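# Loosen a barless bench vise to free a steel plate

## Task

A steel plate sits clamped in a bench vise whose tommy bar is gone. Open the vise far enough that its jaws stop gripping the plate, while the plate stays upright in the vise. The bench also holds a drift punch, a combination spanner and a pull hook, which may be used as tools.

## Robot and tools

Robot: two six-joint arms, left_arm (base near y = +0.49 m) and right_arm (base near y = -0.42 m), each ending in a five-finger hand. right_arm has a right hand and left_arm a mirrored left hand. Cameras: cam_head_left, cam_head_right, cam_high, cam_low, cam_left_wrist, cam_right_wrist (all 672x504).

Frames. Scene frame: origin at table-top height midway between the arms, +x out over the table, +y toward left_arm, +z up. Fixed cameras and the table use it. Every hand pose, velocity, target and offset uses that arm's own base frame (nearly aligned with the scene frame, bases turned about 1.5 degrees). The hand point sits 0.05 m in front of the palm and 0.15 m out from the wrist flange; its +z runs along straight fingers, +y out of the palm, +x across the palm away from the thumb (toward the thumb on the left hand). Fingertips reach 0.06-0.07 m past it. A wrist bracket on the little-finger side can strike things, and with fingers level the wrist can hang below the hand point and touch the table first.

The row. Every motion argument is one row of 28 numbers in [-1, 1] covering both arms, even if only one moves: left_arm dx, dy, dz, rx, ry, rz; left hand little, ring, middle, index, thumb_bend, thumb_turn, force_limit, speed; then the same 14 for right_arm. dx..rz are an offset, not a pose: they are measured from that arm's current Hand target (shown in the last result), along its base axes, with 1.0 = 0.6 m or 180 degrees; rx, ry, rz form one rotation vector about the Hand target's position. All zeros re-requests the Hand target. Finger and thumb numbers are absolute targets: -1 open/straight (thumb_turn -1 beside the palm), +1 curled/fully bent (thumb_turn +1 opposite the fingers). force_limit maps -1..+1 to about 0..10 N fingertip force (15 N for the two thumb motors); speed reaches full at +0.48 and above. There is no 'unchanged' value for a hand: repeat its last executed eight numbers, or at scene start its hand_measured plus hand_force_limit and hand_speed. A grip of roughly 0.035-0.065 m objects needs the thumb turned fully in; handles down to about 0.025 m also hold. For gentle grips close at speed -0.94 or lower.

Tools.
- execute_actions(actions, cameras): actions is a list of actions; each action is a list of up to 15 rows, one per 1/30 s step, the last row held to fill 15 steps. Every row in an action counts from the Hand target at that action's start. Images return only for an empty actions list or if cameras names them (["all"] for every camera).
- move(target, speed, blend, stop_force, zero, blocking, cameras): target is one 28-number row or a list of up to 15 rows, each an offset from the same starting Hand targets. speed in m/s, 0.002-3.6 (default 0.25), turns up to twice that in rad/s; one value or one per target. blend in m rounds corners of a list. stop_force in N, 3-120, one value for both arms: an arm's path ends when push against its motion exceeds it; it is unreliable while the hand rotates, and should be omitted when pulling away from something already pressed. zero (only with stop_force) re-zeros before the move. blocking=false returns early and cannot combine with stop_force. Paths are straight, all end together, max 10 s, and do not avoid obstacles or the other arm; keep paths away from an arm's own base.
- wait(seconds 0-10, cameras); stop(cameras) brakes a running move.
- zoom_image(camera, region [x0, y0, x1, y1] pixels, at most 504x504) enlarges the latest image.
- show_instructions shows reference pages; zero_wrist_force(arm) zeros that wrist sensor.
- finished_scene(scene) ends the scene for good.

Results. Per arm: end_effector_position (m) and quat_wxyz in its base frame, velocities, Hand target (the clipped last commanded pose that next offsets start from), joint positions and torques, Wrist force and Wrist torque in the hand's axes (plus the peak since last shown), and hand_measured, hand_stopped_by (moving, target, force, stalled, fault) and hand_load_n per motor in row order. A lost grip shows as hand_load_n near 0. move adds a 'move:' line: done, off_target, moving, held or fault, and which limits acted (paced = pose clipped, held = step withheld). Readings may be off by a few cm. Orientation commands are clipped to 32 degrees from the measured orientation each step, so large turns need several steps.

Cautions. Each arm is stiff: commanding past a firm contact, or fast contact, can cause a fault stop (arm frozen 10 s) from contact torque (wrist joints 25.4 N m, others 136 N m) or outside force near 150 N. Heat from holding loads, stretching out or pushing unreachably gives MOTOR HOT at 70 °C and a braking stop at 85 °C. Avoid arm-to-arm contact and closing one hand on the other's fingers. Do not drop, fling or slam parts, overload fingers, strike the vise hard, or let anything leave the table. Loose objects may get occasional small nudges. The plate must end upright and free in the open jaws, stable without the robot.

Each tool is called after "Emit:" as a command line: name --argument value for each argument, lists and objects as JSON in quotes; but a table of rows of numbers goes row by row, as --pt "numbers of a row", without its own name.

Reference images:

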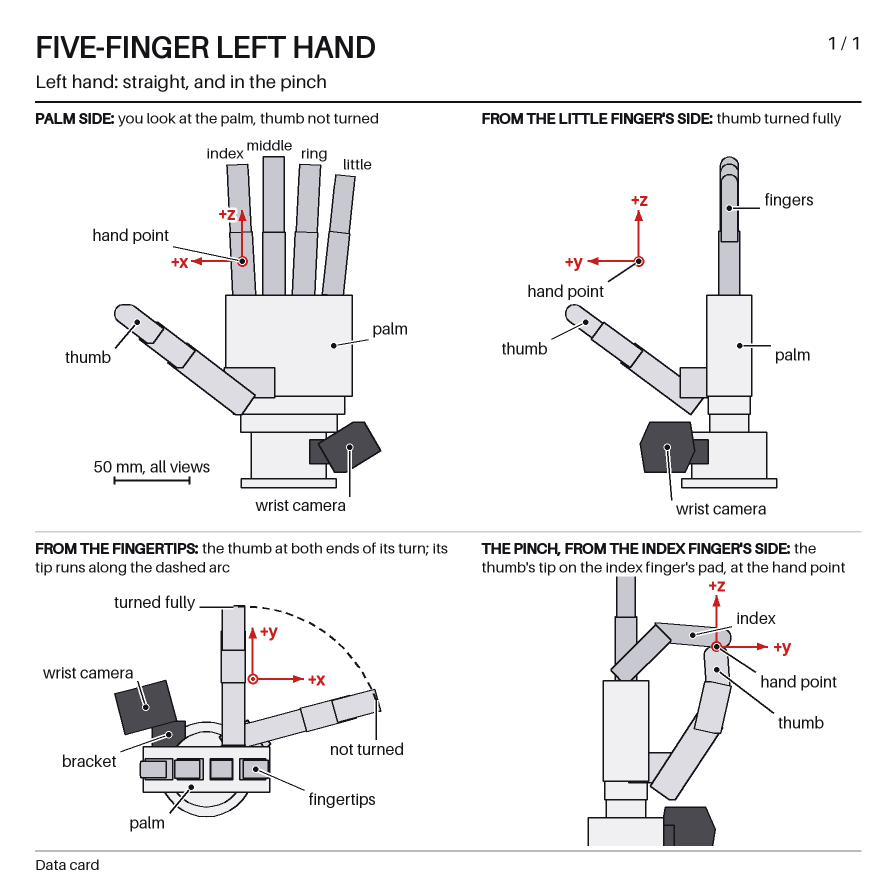

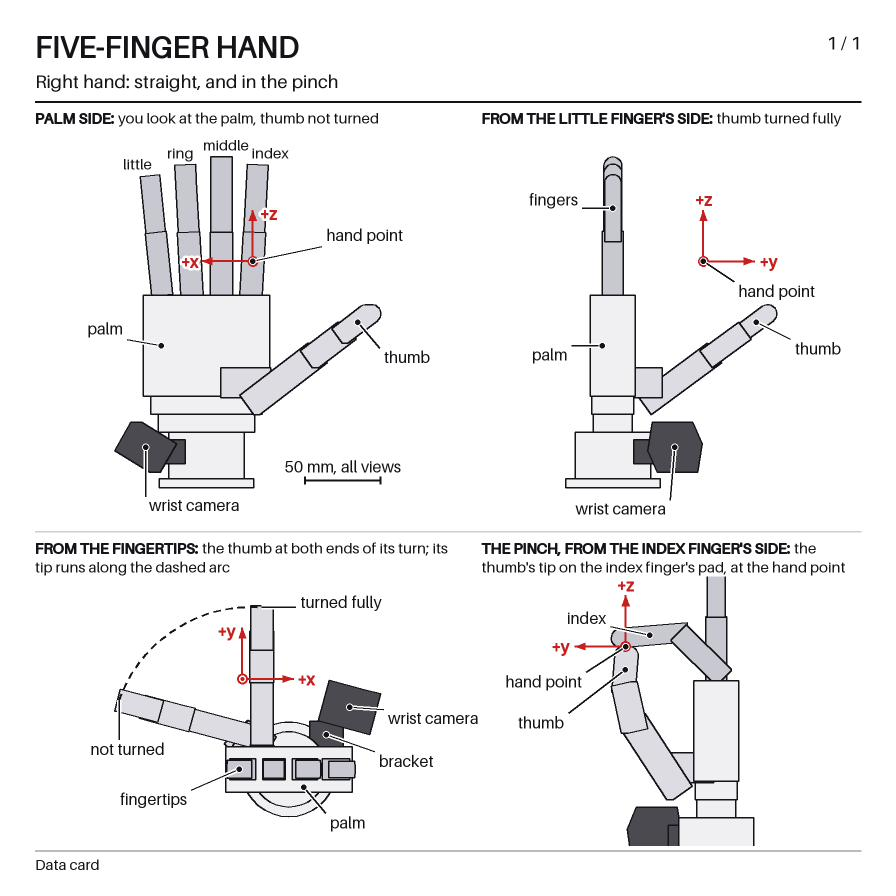

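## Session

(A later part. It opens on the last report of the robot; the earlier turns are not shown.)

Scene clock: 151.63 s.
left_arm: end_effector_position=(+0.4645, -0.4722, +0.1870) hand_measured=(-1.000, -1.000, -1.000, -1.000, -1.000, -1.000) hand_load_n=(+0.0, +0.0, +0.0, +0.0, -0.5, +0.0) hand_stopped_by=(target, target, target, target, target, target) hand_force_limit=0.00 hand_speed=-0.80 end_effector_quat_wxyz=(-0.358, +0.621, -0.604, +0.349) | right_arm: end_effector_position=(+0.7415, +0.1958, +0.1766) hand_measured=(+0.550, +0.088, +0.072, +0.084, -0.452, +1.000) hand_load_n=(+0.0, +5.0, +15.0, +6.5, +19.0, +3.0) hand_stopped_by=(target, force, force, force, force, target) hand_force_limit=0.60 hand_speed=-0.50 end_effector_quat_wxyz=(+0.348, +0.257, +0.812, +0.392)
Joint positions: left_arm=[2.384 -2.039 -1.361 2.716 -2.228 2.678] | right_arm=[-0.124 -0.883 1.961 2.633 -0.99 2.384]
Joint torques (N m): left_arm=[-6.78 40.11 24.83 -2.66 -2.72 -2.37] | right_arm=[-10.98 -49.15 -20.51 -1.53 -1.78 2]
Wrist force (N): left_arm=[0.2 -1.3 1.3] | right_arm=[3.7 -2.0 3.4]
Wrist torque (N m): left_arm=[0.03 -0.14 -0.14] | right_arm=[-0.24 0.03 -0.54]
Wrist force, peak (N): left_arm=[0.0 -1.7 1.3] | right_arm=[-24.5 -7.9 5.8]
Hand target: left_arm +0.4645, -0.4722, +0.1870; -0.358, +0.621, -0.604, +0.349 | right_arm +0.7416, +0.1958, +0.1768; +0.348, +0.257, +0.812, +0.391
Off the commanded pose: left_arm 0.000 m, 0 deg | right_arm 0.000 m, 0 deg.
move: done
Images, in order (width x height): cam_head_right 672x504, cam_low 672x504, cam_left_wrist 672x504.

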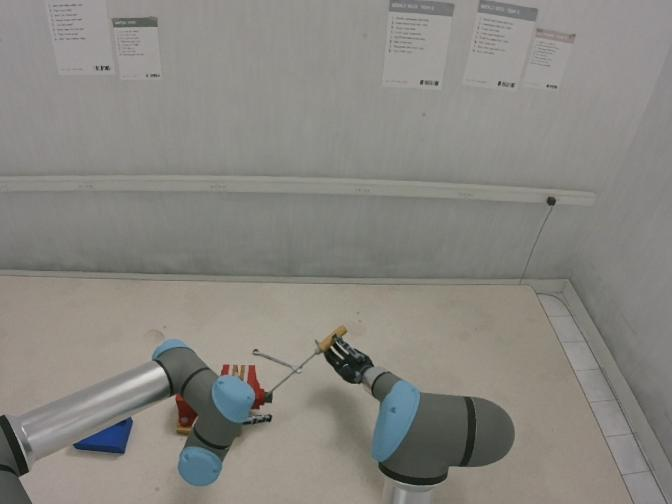

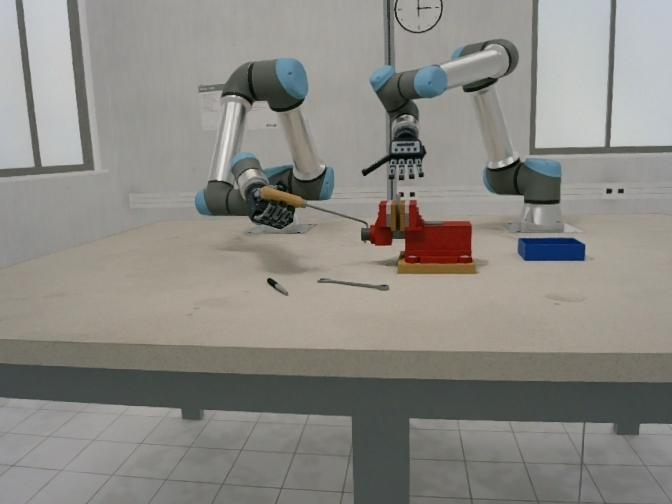

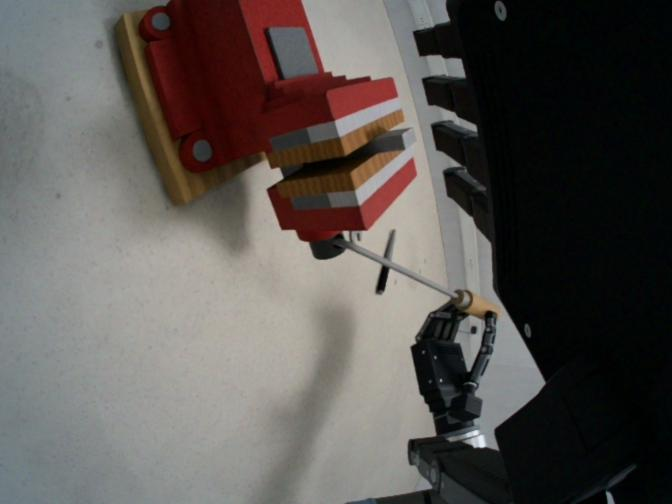

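Emit:
move --pt "0 0 0 0 0 0 -1 -1 -1 -1 -1 -1 0 -0.8 -0.0334 -0.0009 0.03645 0.0016 -0.0556 0 0.55 0.6 0.6 0.6 -0.1 1 0.6 -0.5" --pt "0 0 0 0 0 0 -1 -1 -1 -1 -1 -1 0 -0.8 -0.0726 -0.002 0.0665 0.0031 -0.1111 0 0.55 0.6 0.6 0.6 -0.1 1 0.6 -0.5" --speed 0.06 --blend '[0.005,0]' --cameras '["cam_low","cam_head_right","cam_left_wrist"]'

Emit:
zoom_image --camera "cam_low" --region '[345, 205, 385, 245]'

Emit:
zoom_image --camera "cam_left_wrist" --region '[250, 70, 430, 280]'

Emit:
zoom_image --camera "cam_head_right" --region '[255, 370, 285, 400]'

Scene clock: 156.70 s.
left_arm: end_effector_position=(+0.4645, -0.4722, +0.1870) hand_measured=(-1.000, -1.000, -1.000, -1.000, -1.000, -1.000) hand_load_n=(+0.0, +0.0, +0.0, +0.0, +0.0, -0.5) hand_stopped_by=(target, target, target, target, target, target) hand_force_limit=0.00 hand_speed=-0.80 end_effector_quat_wxyz=(-0.358, +0.621, -0.604, +0.349) | right_arm: end_effector_position=(+0.6981, +0.1946, +0.2166) hand_measured=(+0.550, +0.088, +0.072, +0.084, -0.452, +1.000) hand_load_n=(+0.0, +6.5, +15.0, +5.0, +20.0, +1.5) hand_stopped_by=(target, force, force, force, force, target) hand_force_limit=0.60 hand_speed=-0.50 end_effector_quat_wxyz=(+0.483, +0.187, +0.737, +0.434)
Joint positions: left_arm=[2.384 -2.039 -1.361 2.716 -2.228 2.678] | right_arm=[-0.14 -0.774 1.99 2.119 -0.955 2.44]
Joint torques (N m): left_arm=[-6.09 40.66 25.26 -2.78 -2.7 -2.39] | right_arm=[-6.5 -47.16 -20.62 -0.4 -0.64 0.15]
Wrist force (N): left_arm=[0.2 -1.2 1.3] | right_arm=[2.1 -2.3 2.6]
Wrist torque (N m): left_arm=[0.04 -0.14 -0.14] | right_arm=[-0.31 -0.06 -0.66]
Wrist force, peak (N): left_arm=[0.2 -1.3 1.6] | right_arm=[8.9 -1.7 3.6]
Hand target: left_arm +0.4645, -0.4722, +0.1870; -0.358, +0.621, -0.604, +0.349 | right_arm +0.6980, +0.1946, +0.2167; +0.483, +0.187, +0.737, +0.434
Off the commanded pose: left_arm 0.000 m, 0 deg | right_arm 0.000 m, 0 deg.
move: done
Images, in order (width x height): cam_head_right 672x504, cam_low 672x504, cam_left_wrist 672x504.

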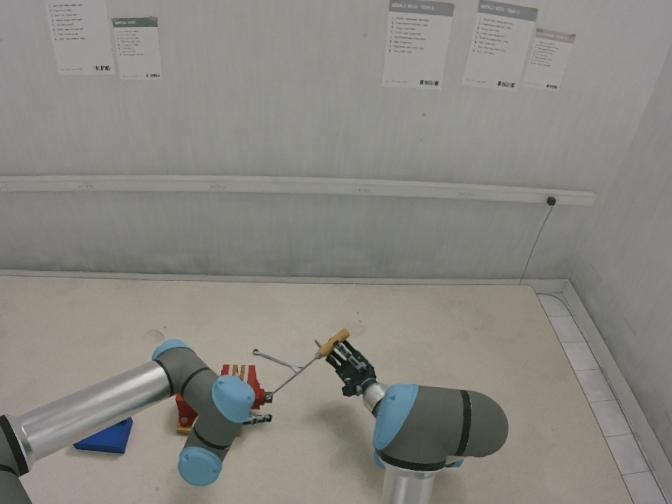

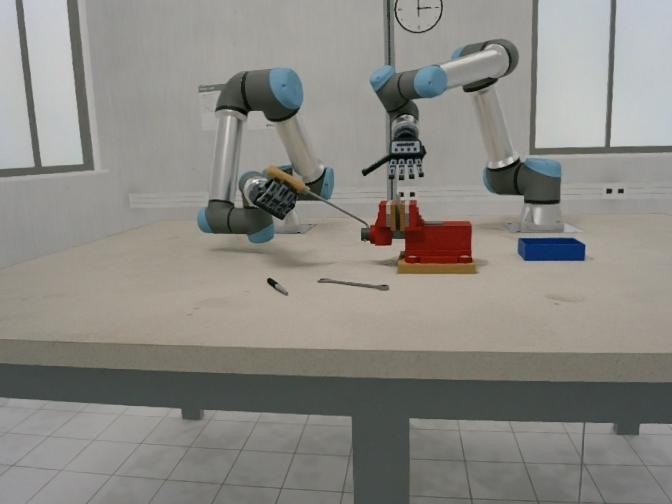

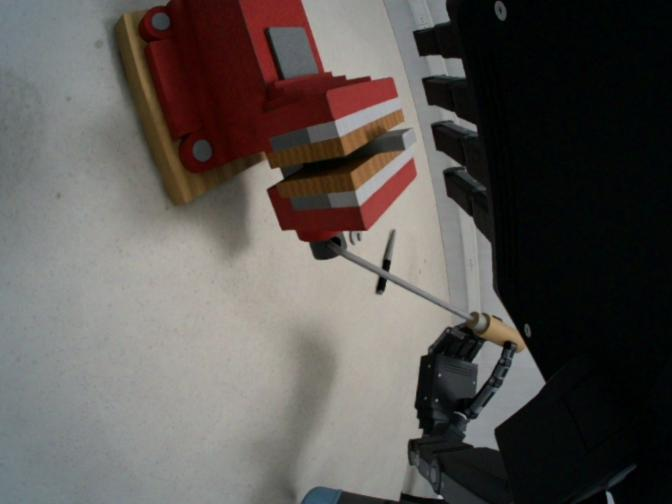

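Scaled by 12.600 from the camera's 672x504 image, which has a finer 960x720 frame.

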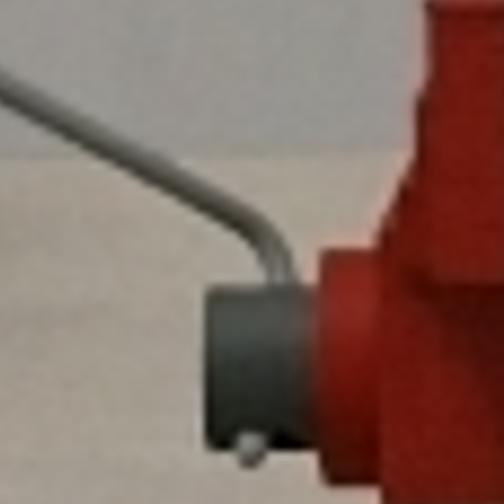

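Scaled by 2.400 from the camera's 672x504 image, which has a finer 960x720 frame.

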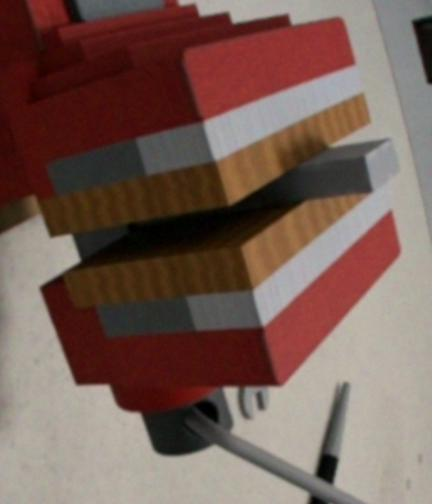

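Scaled by 16.800 from the camera's 672x504 image, which has a finer 960x720 frame.

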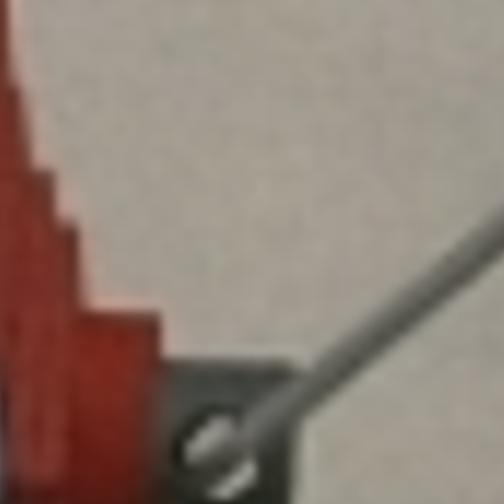

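Emit:
move --pt "0 0 0 0 0 0 -1 -1 -1 -1 -1 -1 0 -0.8 -0.04398 -0.00123 0.02282 0.00156 -0.0556 0 0.55 0.6 0.6 0.6 -0.1 1 0.6 -0.5" --pt "0 0 0 0 0 0 -1 -1 -1 -1 -1 -1 0 -0.8 -0.0913 -0.00256 0.0377 0.0031 -0.1111 0 0.55 0.6 0.6 0.6 -0.1 1 0.6 -0.5" --speed 0.1 --blend 0.004 --stop_force 40 --cameras '["cam_low","cam_left_wrist","cam_head_right"]'

Emit:
zoom_image --camera "cam_left_wrist" --region '[230, 50, 450, 250]'

Emit:
zoom_image --camera "cam_low" --region '[330, 130, 470, 260]'

Scene clock: 161.47 s.
left_arm: end_effector_position=(+0.4645, -0.4722, +0.1870) hand_measured=(-1.000, -1.000, -1.000, -1.000, -1.000, -1.000) hand_load_n=(+0.0, +0.0, +0.0, +0.0, +0.0, -0.5) hand_stopped_by=(target, target, target, target, target, target) hand_force_limit=0.00 hand_speed=-0.80 end_effector_quat_wxyz=(-0.358, +0.621, -0.604, +0.349) | right_arm: end_effector_position=(+0.6651, +0.1936, +0.2324) hand_measured=(+0.550, +0.088, +0.072, +0.084, -0.452, +1.000) hand_load_n=(+0.0, +5.0, +14.5, +5.5, +20.0, +2.5) hand_stopped_by=(target, force, force, force, force, target) hand_force_limit=0.60 hand_speed=-0.50 end_effector_quat_wxyz=(+0.558, +0.141, +0.680, +0.454)
Joint positions: left_arm=[2.384 -2.039 -1.361 2.716 -2.228 2.678] | right_arm=[-0.149 -0.69 1.967 1.82 -0.944 2.484]
Joint torques (N m): left_arm=[-7.1 42.19 24.77 -2.71 -2.64 -2.31] | right_arm=[-0.29 -39.81 -7.45 -1.92 -0.25 0.08]
Wrist force (N): left_arm=[0.1 -1.1 1.3] | right_arm=[-2.8 -1.2 1.2]
Wrist torque (N m): left_arm=[0.07 -0.12 -0.15] | right_arm=[-0.32 0.04 -0.46]
Wrist force, peak (N): left_arm=[0.3 -1.2 1.9] | right_arm=[7.6 -3.6 3.1]
Hand target: left_arm +0.4645, -0.4722, +0.1870; -0.358, +0.621, -0.604, +0.349 | right_arm +0.6651, +0.1936, +0.2324; +0.558, +0.141, +0.680, +0.454 (not the last commanded pose)
Off the commanded pose: left_arm 0.000 m, 0 deg | right_arm 0.023 m, 8 deg.
FORCE FAULT: contact force on the right arm reached its limit, and that arm stopped. The contact can be on any part of that arm, not only on its tool. That arm's remaining commands of this call were not run. That arm is still stopped at the end of this call. That arm stays stopped for about 10 more seconds. Until then a move that you send moves the other arm only, and its call returns only when the move has ended. Once the stop has ended, the next robot result says so. If the stop ends while you think or write, that arm runs what you send next, counted from a new Hand target: where the arm stands when the stop ends. While its stop runs, that arm, its gripper or tool too, takes no new command. Until it ends, the stop uses up actions while you think or wait. An arm that is not stopped still takes commands.
move: fault (right_arm); path passed 1 of 2 targets
Images, in order (width x height): cam_head_right 672x504, cam_low 672x504, cam_left_wrist 672x504.

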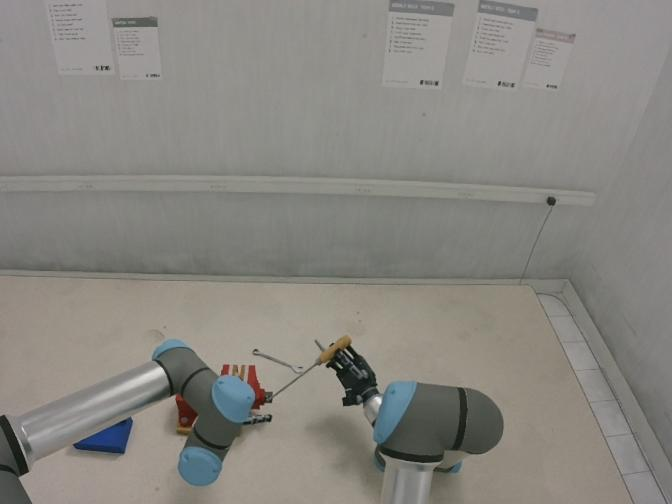

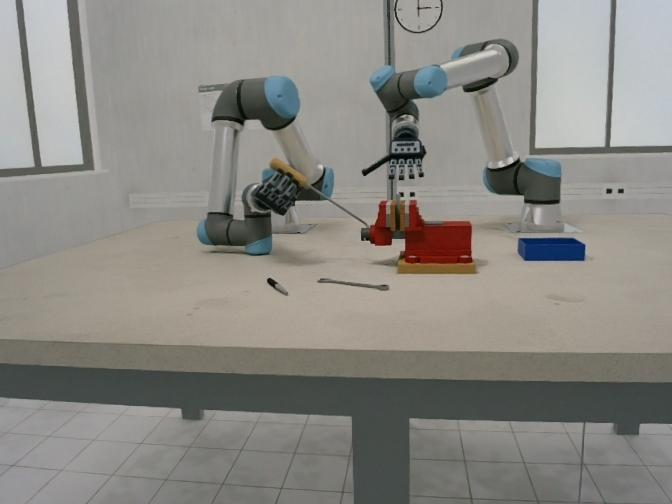

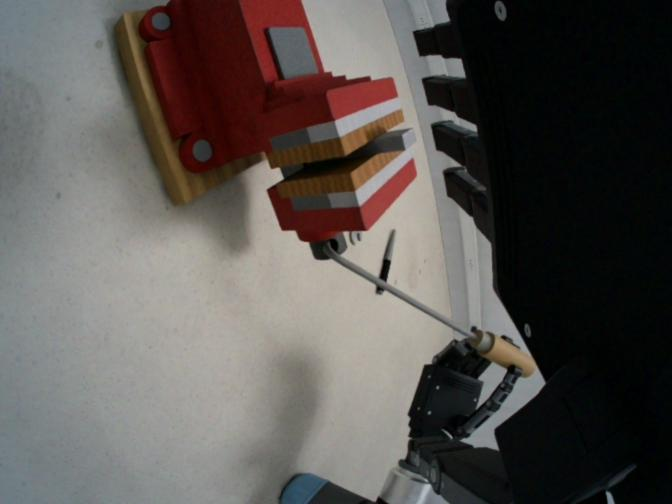

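Scaled by 2.291 from the camera's 672x504 image, which has a finer 960x720 frame.

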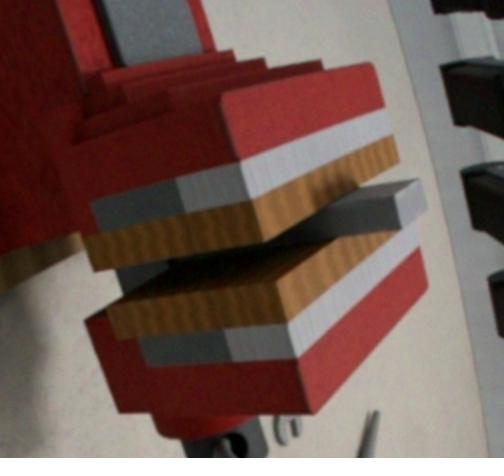

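Scaled by 3.600 from the camera's 672x504 image, which has a finer 960x720 frame.

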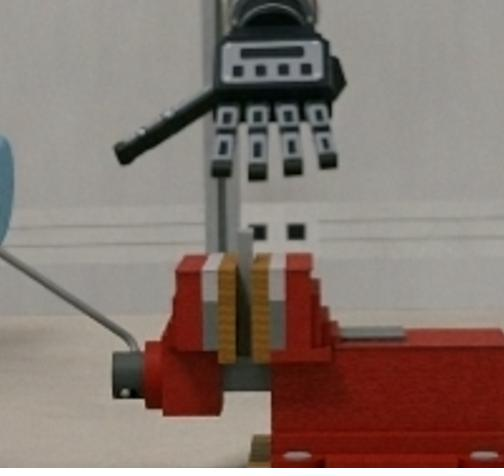

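Emit:
wait --seconds 9 --cameras '["cam_high","cam_low","cam_left_wrist","cam_head_right"]'

Emit:
zoom_image --camera "cam_left_wrist" --region '[290, 180, 430, 300]'

Emit:
zoom_image --camera "cam_head_right" --region '[170, 330, 400, 470]'

Emit:
zoom_image --camera "cam_low" --region '[340, 180, 440, 260]'

Scene clock: 171.37 s.
left_arm: end_effector_position=(+0.4645, -0.4722, +0.1870) hand_measured=(-1.000, -1.000, -1.000, -1.000, -1.000, -1.000) hand_load_n=(+0.0, +0.0, +0.0, +0.0, +0.0, +0.0) hand_stopped_by=(target, target, target, target, target, target) hand_force_limit=0.00 hand_speed=-0.80 end_effector_quat_wxyz=(-0.358, +0.621, -0.604, +0.349) | right_arm: end_effector_position=(+0.6651, +0.1936, +0.2324) hand_measured=(+0.550, +0.088, +0.072, +0.084, -0.452, +1.000) hand_load_n=(+0.0, +5.0, +14.5, +5.0, +19.5, +2.5) hand_stopped_by=(target, force, force, force, force, target) hand_force_limit=0.60 hand_speed=-0.50 end_effector_quat_wxyz=(+0.558, +0.141, +0.680, +0.454)
Joint positions: left_arm=[2.384 -2.039 -1.361 2.716 -2.228 2.678] | right_arm=[-0.149 -0.69 1.967 1.82 -0.944 2.484]
Joint torques (N m): left_arm=[-6.73 43.29 24.49 -2.73 -2.74 -2.35] | right_arm=[-0.76 -39.64 -7.68 -1.85 -0.22 0.31]
Wrist force (N): left_arm=[0.4 -1.1 1.4] | right_arm=[-2.7 -1.2 1.0]
Wrist torque (N m): left_arm=[0.07 -0.16 -0.13] | right_arm=[-0.29 0.03 -0.45]
Wrist force, peak (N): left_arm=[-0.1 -1.4 1.6] | right_arm=[-2.9 -1.2 1.1]
Hand target: left_arm +0.4645, -0.4722, +0.1870; -0.358, +0.621, -0.604, +0.349 | right_arm +0.6651, +0.1936, +0.2324; +0.558, +0.141, +0.680, +0.454 (not the last commanded pose)
Off the commanded pose: left_arm 0.000 m, 0 deg | right_arm 0.023 m, 8 deg.
FORCE FAULT, CONTINUED: the right arm's stop, for the force fault that an earlier result reported, is over. The rest of the stop counts as 19 of the actions that you can send in this scene. That arm's target is now where it stood when the stop ended, not its last command. That arm accepts commands again.
wait: 9.00 s; at rest from the start
Images, in order (width x height): cam_head_right 672x504, cam_high 672x504, cam_low 672x504, cam_left_wrist 672x504.

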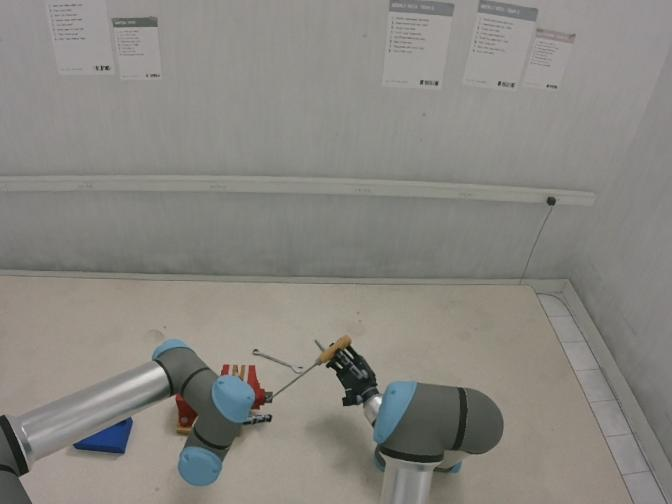

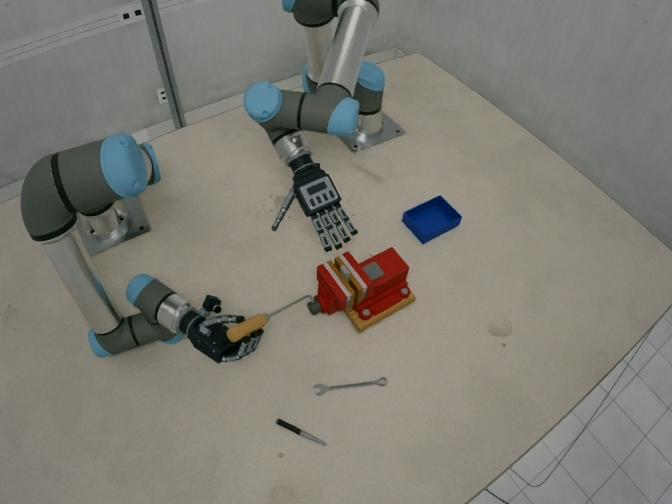

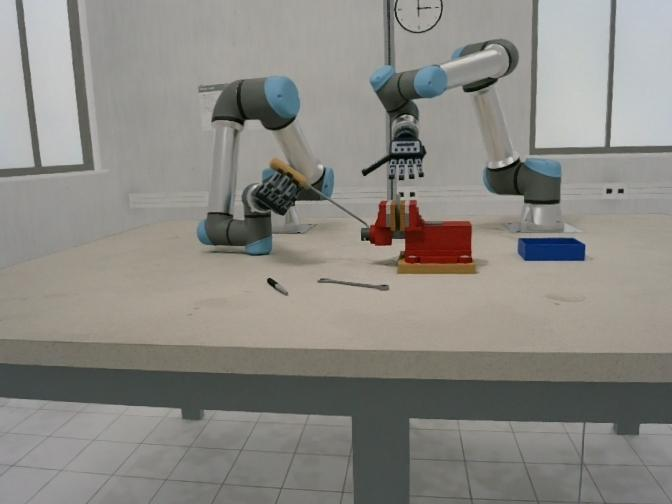

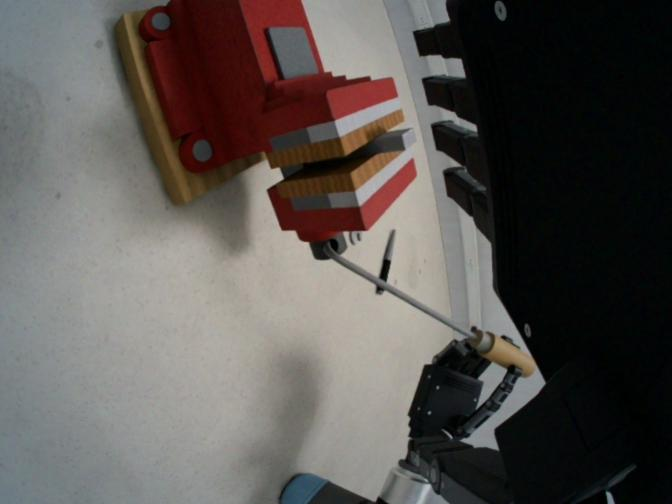

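Scaled by 3.600 from the camera's 672x504 image, which has a finer 960x720 frame.

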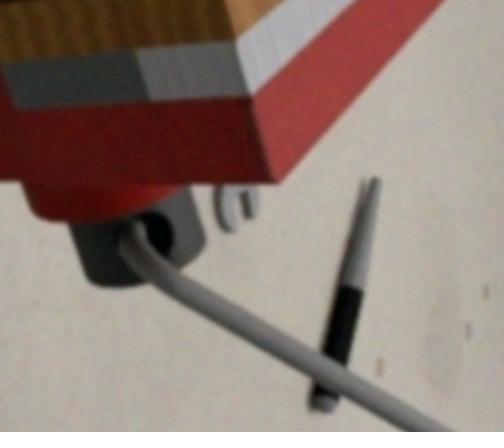

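Scaled by 2.191 from the camera's 672x504 image, which has a finer 960x720 frame.

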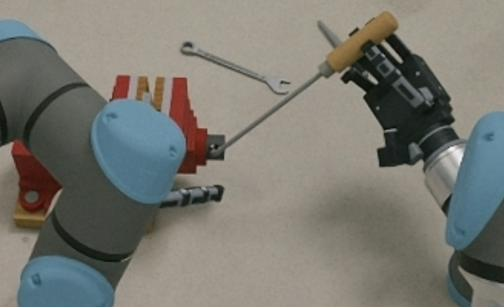

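Scaled by 5.040 from the camera's 672x504 image, which has a finer 960x720 frame.

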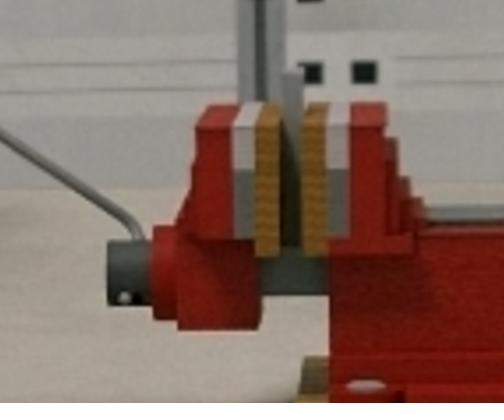

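Emit:
move --target '[0,0,0,0,0,0,-1,-1,-1,-1,-1,-1,0,-0.8,0.0330,0.0513,0.0357,-0.0400,-0.0011,0.0383,0.55,0.6,0.6,0.6,-0.1,1,0.6,-0.5]' --speed 0.06 --stop_force 12 --cameras '["cam_low","cam_left_wrist","cam_head_right"]'

Emit:
zoom_image --camera "cam_left_wrist" --region '[290, 180, 430, 300]'

Emit:
zoom_image --camera "cam_low" --region '[340, 180, 440, 260]'

Scene clock: 182.53 s.
left_arm: end_effector_position=(+0.4645, -0.4722, +0.1870) hand_measured=(-1.000, -1.000, -1.000, -1.000, -1.000, -1.000) hand_load_n=(+0.0, +0.0, +0.0, +0.0, +0.0, -0.5) hand_stopped_by=(target, target, target, target, target, target) hand_force_limit=0.00 hand_speed=-0.80 end_effector_quat_wxyz=(-0.358, +0.621, -0.604, +0.349) | right_arm: end_effector_position=(+0.6849, +0.2244, +0.2538) hand_measured=(+0.550, +0.088, +0.072, +0.084, -0.452, +1.000) hand_load_n=(+0.0, +5.0, +14.5, +5.0, +20.5, +4.5) hand_stopped_by=(target, force, force, force, force, target) hand_force_limit=0.60 hand_speed=-0.50 end_effector_quat_wxyz=(+0.539, +0.064, +0.713, +0.444)
Joint positions: left_arm=[2.384 -2.039 -1.361 2.716 -2.228 2.678] | right_arm=[-0.142 -0.755 1.9 2.031 -0.83 2.325]
Joint torques (N m): left_arm=[-6.73 44.44 25 -2.76 -2.71 -2.23] | right_arm=[-0.18 -29.54 4.64 0.08 0.49 2.06]
Wrist force (N): left_arm=[0.2 -1.3 1.3] | right_arm=[-12.5 -1.7 0.6]
Wrist torque (N m): left_arm=[0.03 -0.15 -0.14] | right_arm=[-0.29 -0.10 -0.49]
Wrist force, peak (N): left_arm=[0.1 -1.5 1.7] | right_arm=[-18.8 -1.9 0.1]
Hand target: left_arm +0.4645, -0.4722, +0.1870; -0.358, +0.621, -0.604, +0.349 | right_arm +0.6849, +0.2244, +0.2538; +0.539, +0.064, +0.713, +0.444
Off the commanded pose: left_arm 0.000 m, 0 deg | right_arm 0.000 m, 0 deg.
move: done
Images, in order (width x height): cam_head_right 672x504, cam_low 672x504, cam_left_wrist 672x504.

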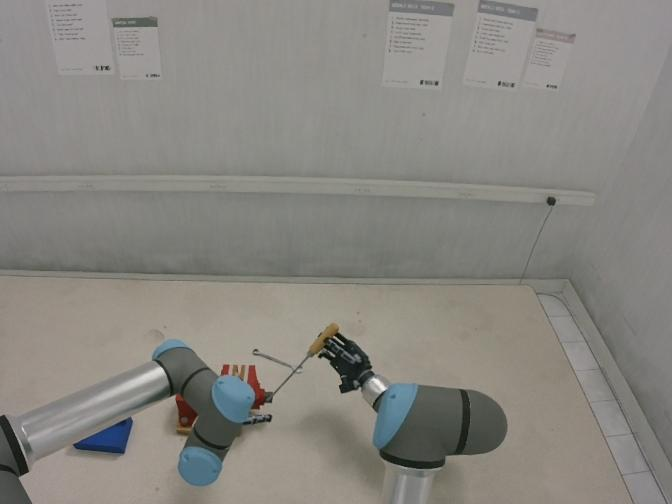

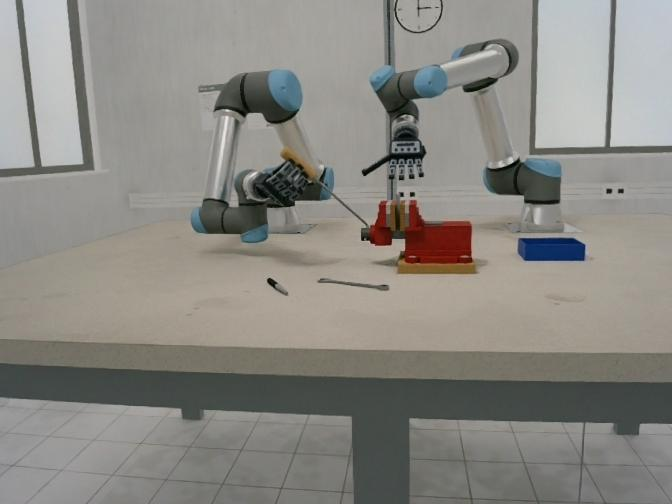

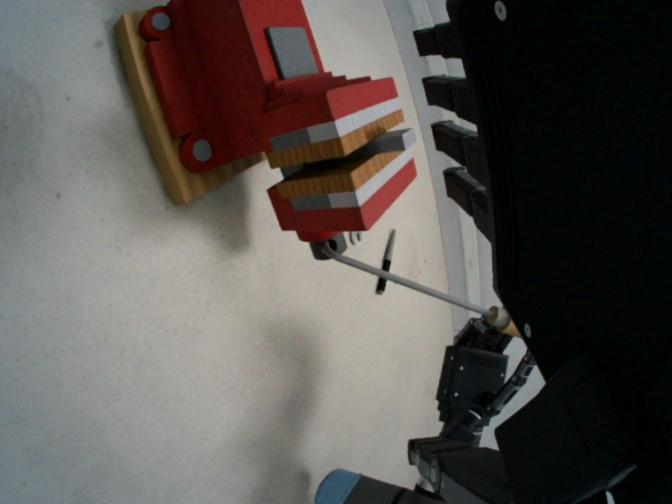

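Scaled by 3.600 from the camera's 672x504 image, which has a finer 960x720 frame.

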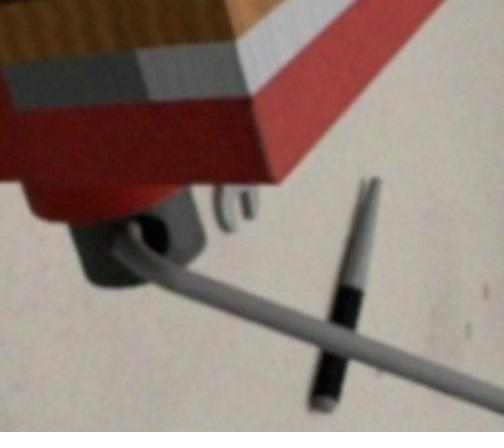

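Scaled by 5.040 from the camera's 672x504 image, which has a finer 960x720 frame.

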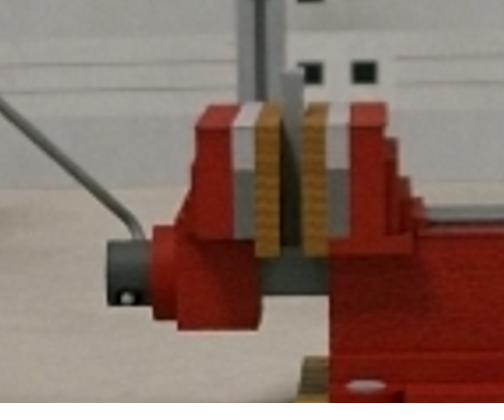

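Emit:
move --pt "0 0 0 0 0 0 -1 -1 -1 -1 -1 -1 0 -0.8 0.0170 0.0338 0.0188 -0.0240 -0.0007 0.0230 0.55 0.6 0.6 0.6 -0.1 1 0.6 -0.5" --pt "0 0 0 0 0 0 -1 -1 -1 -1 -1 -1 0 -0.8 0.0312 0.0700 0.0355 -0.0480 -0.0013 0.0460 0.55 0.6 0.6 0.6 -0.1 1 0.6 -0.5" --speed 0.06 --blend 0.003 --stop_force 25 --cameras '["cam_low","cam_left_wrist","cam_head_right"]'

Emit:
zoom_image --camera "cam_left_wrist" --region '[290, 180, 430, 300]'

Emit:
zoom_image --camera "cam_low" --region '[340, 180, 440, 260]'

Scene clock: 186.43 s.
left_arm: end_effector_position=(+0.4645, -0.4722, +0.1870) hand_measured=(-1.000, -1.000, -1.000, -1.000, -1.000, -1.000) hand_load_n=(+0.0, +0.0, +0.0, +0.0, +0.0, -0.5) hand_stopped_by=(target, target, target, target, target, target) hand_force_limit=0.00 hand_speed=-0.80 end_effector_quat_wxyz=(-0.358, +0.621, -0.604, +0.349) | right_arm: end_effector_position=(+0.7037, +0.2664, +0.2751) hand_measured=(+0.550, +0.088, +0.072, +0.084, -0.452, +1.000) hand_load_n=(+0.0, +6.0, +14.5, +4.0, +20.0, +4.0) hand_stopped_by=(target, force, force, force, force, target) hand_force_limit=0.60 hand_speed=-0.50 end_effector_quat_wxyz=(+0.510, -0.030, +0.746, +0.426)
Joint positions: left_arm=[2.384 -2.039 -1.361 2.716 -2.228 2.678] | right_arm=[-0.113 -0.82 1.812 2.324 -0.73 2.097]
Joint torques (N m): left_arm=[-6.23 45.93 24.44 -2.62 -2.69 -2.32] | right_arm=[-4.51 -30.18 2.13 0.78 0.11 1.48]
Wrist force (N): left_arm=[-0.1 -1.2 1.4] | right_arm=[-10.7 -1.9 0.8]
Wrist torque (N m): left_arm=[0.05 -0.10 -0.16] | right_arm=[-0.26 -0.21 -0.50]
Wrist force, peak (N): left_arm=[0.1 -1.5 1.6] | right_arm=[-16.1 -1.7 0.4]
Hand target: left_arm +0.4645, -0.4722, +0.1870; -0.358, +0.621, -0.604, +0.349 | right_arm +0.7037, +0.2664, +0.2751; +0.510, -0.030, +0.746, +0.426
Off the commanded pose: left_arm 0.000 m, 0 deg | right_arm 0.000 m, 0 deg.
move: done
Images, in order (width x height): cam_head_right 672x504, cam_low 672x504, cam_left_wrist 672x504.

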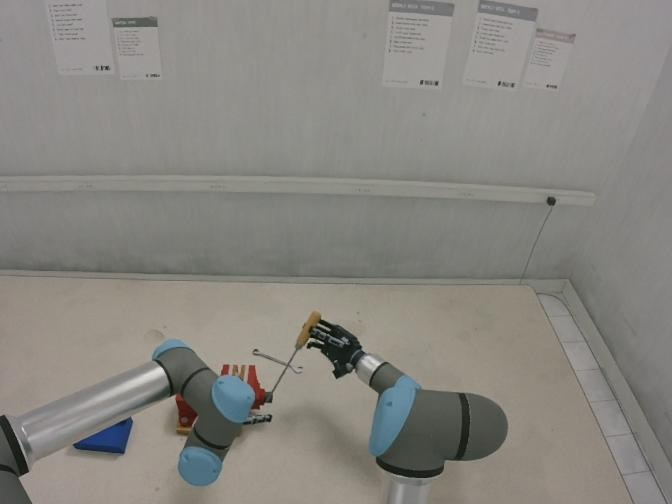

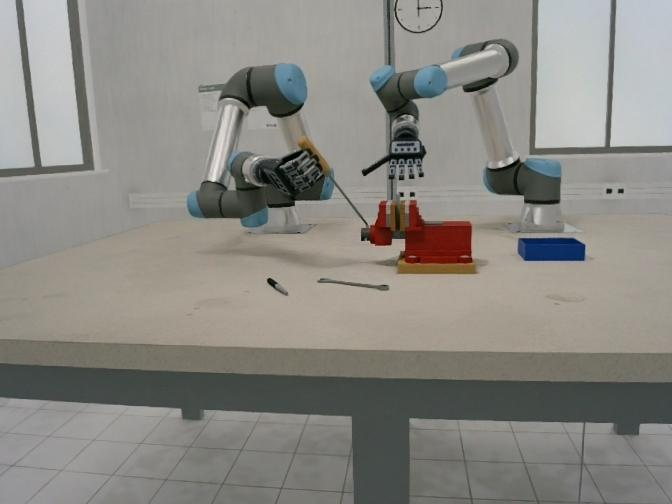

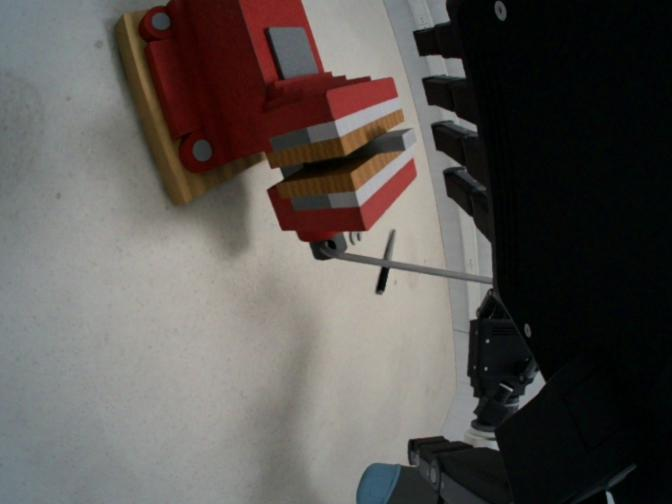

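Scaled by 3.600 from the camera's 672x504 image, which has a finer 960x720 frame.

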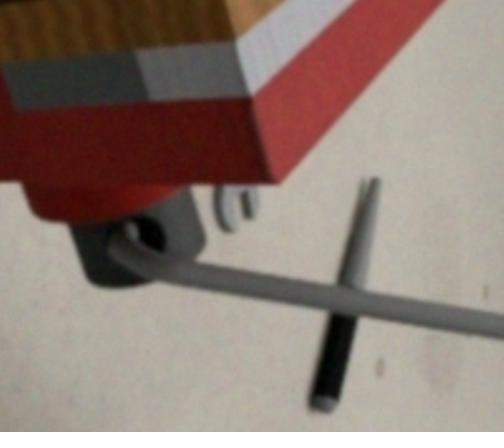

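Scaled by 5.040 from the camera's 672x504 image, which has a finer 960x720 frame.

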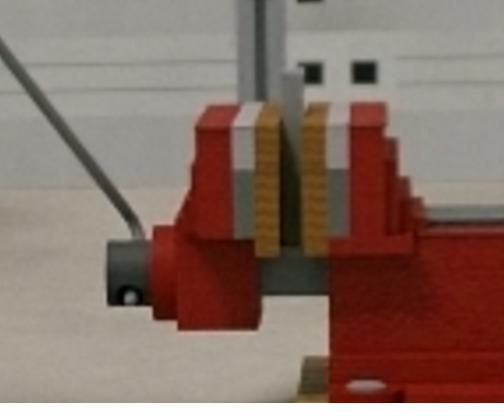

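Emit:
move --pt "0 0 0 0 0 0 -1 -1 -1 -1 -1 -1 0 -0.8 0.0120 0.0383 0.0135 -0.0240 -0.0007 0.0230 0.55 0.6 0.6 0.6 -0.1 1 0.6 -0.5" --pt "0 0 0 0 0 0 -1 -1 -1 -1 -1 -1 0 -0.8 0.0210 0.0785 0.0243 -0.0480 -0.0013 0.0460 0.55 0.6 0.6 0.6 -0.1 1 0.6 -0.5" --speed 0.08 --blend 0.003 --stop_force 25

Emit:
move --pt "0 0 0 0 0 0 -1 -1 -1 -1 -1 -1 0 -0.8 -0.0329 -0.0009 0.0149 0.00078 -0.0278 0 0.55 0.6 0.6 0.6 -0.1 1 0.6 -0.5" --pt "0 0 0 0 0 0 -1 -1 -1 -1 -1 -1 0 -0.8 -0.0657 -0.0018 0.0272 0.00156 -0.0556 0 0.55 0.6 0.6 0.6 -0.1 1 0.6 -0.5" --speed 0.08 --blend 0.003 --stop_force 25 --cameras '["cam_low","cam_left_wrist","cam_head_right"]'

Emit:
zoom_image --camera "cam_left_wrist" --region '[290, 180, 430, 300]'

Emit:
zoom_image --camera "cam_low" --region '[340, 180, 440, 260]'

Scene clock: 190.73 s.
left_arm: end_effector_position=(+0.4645, -0.4722, +0.1870) hand_measured=(-1.000, -1.000, -1.000, -1.000, -1.000, -1.000) hand_load_n=(+0.0, +0.0, -0.5, +0.0, +0.0, -0.5) hand_stopped_by=(target, target, target, target, target, target) hand_force_limit=0.00 hand_speed=-0.80 end_effector_quat_wxyz=(-0.358, +0.621, -0.604, +0.349) | right_arm: end_effector_position=(+0.7163, +0.3135, +0.2897) hand_measured=(+0.550, +0.088, +0.072, +0.084, -0.452, +1.000) hand_load_n=(+0.0, +6.0, +15.0, +4.0, +20.5, +3.0) hand_stopped_by=(target, force, force, force, force, target) hand_force_limit=0.60 hand_speed=-0.50 end_effector_quat_wxyz=(+0.476, -0.122, +0.771, +0.405)
Joint positions: left_arm=[2.384 -2.039 -1.361 2.716 -2.228 2.678] | right_arm=[-0.066 -0.873 1.718 2.655 -0.675 1.833]
Joint torques (N m): left_arm=[-6.87 45.26 24.54 -2.68 -2.63 -2.36] | right_arm=[-5.82 -32.61 -1.16 0.76 -0.8 -1.65]
Wrist force (N): left_arm=[-0.1 -1.2 1.4] | right_arm=[-7.1 -1.6 1.2]
Wrist torque (N m): left_arm=[0.05 -0.10 -0.16] | right_arm=[-0.19 -0.20 -0.56]
Wrist force, peak (N): left_arm=[0.2 -1.3 1.7] | right_arm=[-13.0 -2.0 0.9]
Hand target: left_arm +0.4645, -0.4722, +0.1870; -0.358, +0.621, -0.604, +0.349 | right_arm +0.7163, +0.3135, +0.2897; +0.476, -0.122, +0.771, +0.405
Off the commanded pose: left_arm 0.000 m, 0 deg | right_arm 0.000 m, 0 deg.
move: done

Scene clock: 192.80 s.
left_arm: end_effector_position=(+0.4645, -0.4722, +0.1870) hand_measured=(-1.000, -1.000, -1.000, -1.000, -1.000, -1.000) hand_load_n=(+0.0, +0.0, +0.0, +0.0, +0.0, +0.0) hand_stopped_by=(target, target, target, target, target, target) hand_force_limit=0.00 hand_speed=-0.80 end_effector_quat_wxyz=(-0.358, +0.621, -0.604, +0.349) | right_arm: end_effector_position=(+0.6768, +0.3124, +0.3060) hand_measured=(+0.550, +0.088, +0.072, +0.084, -0.452, +1.000) hand_load_n=(+0.0, +6.5, +15.0, +3.5, +20.5, +3.0) hand_stopped_by=(target, force, force, force, force, target) hand_force_limit=0.60 hand_speed=-0.50 end_effector_quat_wxyz=(+0.542, -0.156, +0.726, +0.394)
Joint positions: left_arm=[2.384 -2.039 -1.361 2.716 -2.228 2.678] | right_arm=[-0.072 -0.877 1.781 2.403 -0.664 1.857]
Joint torques (N m): left_arm=[-6.09 45.88 25.2 -2.66 -2.8 -2.18] | right_arm=[4.04 -30.39 -22 -2.73 -0.8 -2.78]
Wrist force (N): left_arm=[0.3 -1.3 1.5] | right_arm=[-8.7 -2.1 1.0]
Wrist torque (N m): left_arm=[0.04 -0.15 -0.14] | right_arm=[-0.26 -0.25 -0.57]
Wrist force, peak (N): left_arm=[0.2 -1.4 1.7] | right_arm=[-12.9 -1.9 1.1]
Hand target: left_arm +0.4645, -0.4722, +0.1870; -0.358, +0.621, -0.604, +0.349 | right_arm +0.6768, +0.3124, +0.3060; +0.542, -0.156, +0.726, +0.394
Off the commanded pose: left_arm 0.000 m, 0 deg | right_arm 0.000 m, 0 deg.
move: done
Images, in order (width x height): cam_head_right 672x504, cam_low 672x504, cam_left_wrist 672x504.

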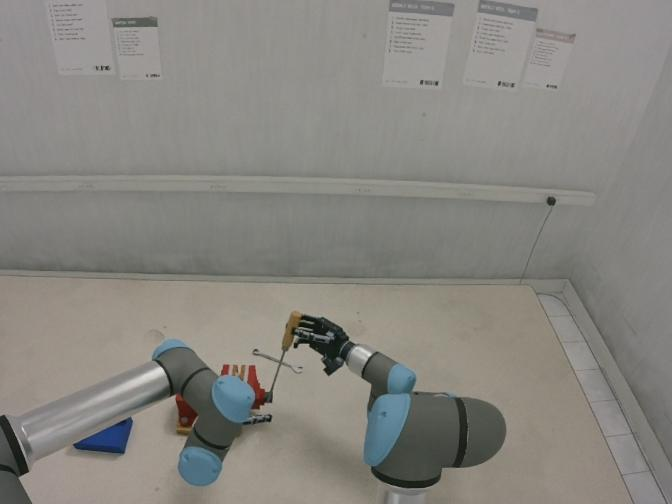

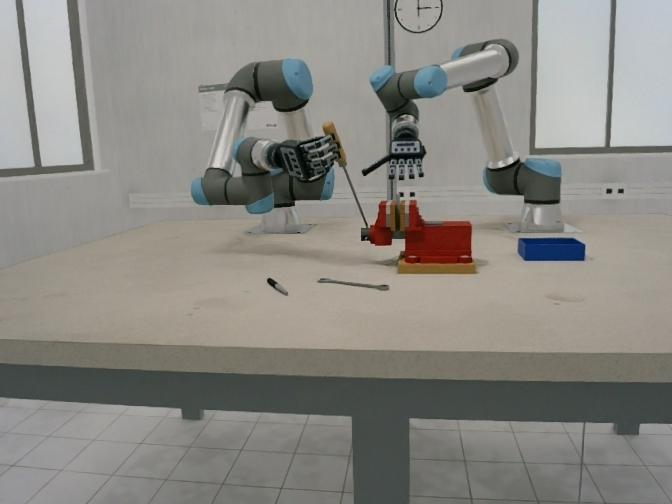

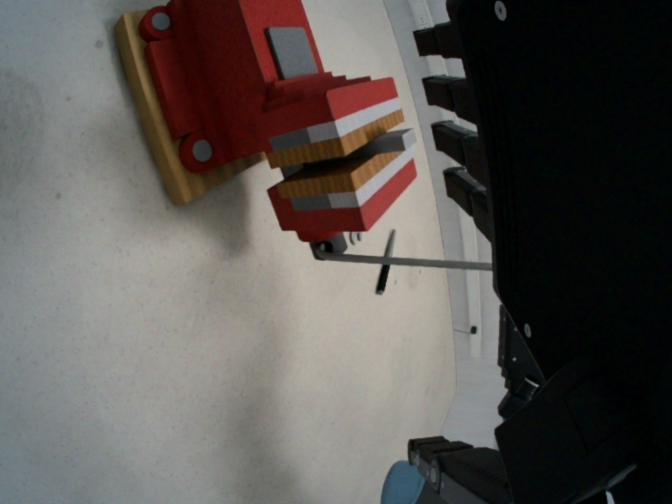

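Scaled by 3.600 from the camera's 672x504 image, which has a finer 960x720 frame.

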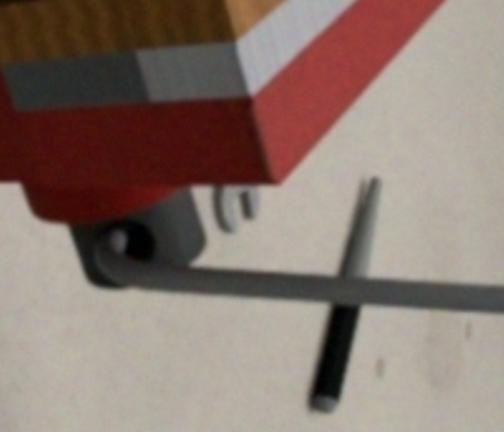

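Scaled by 5.040 from the camera's 672x504 image, which has a finer 960x720 frame.

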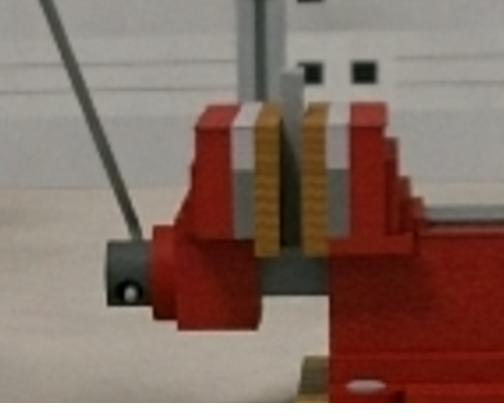

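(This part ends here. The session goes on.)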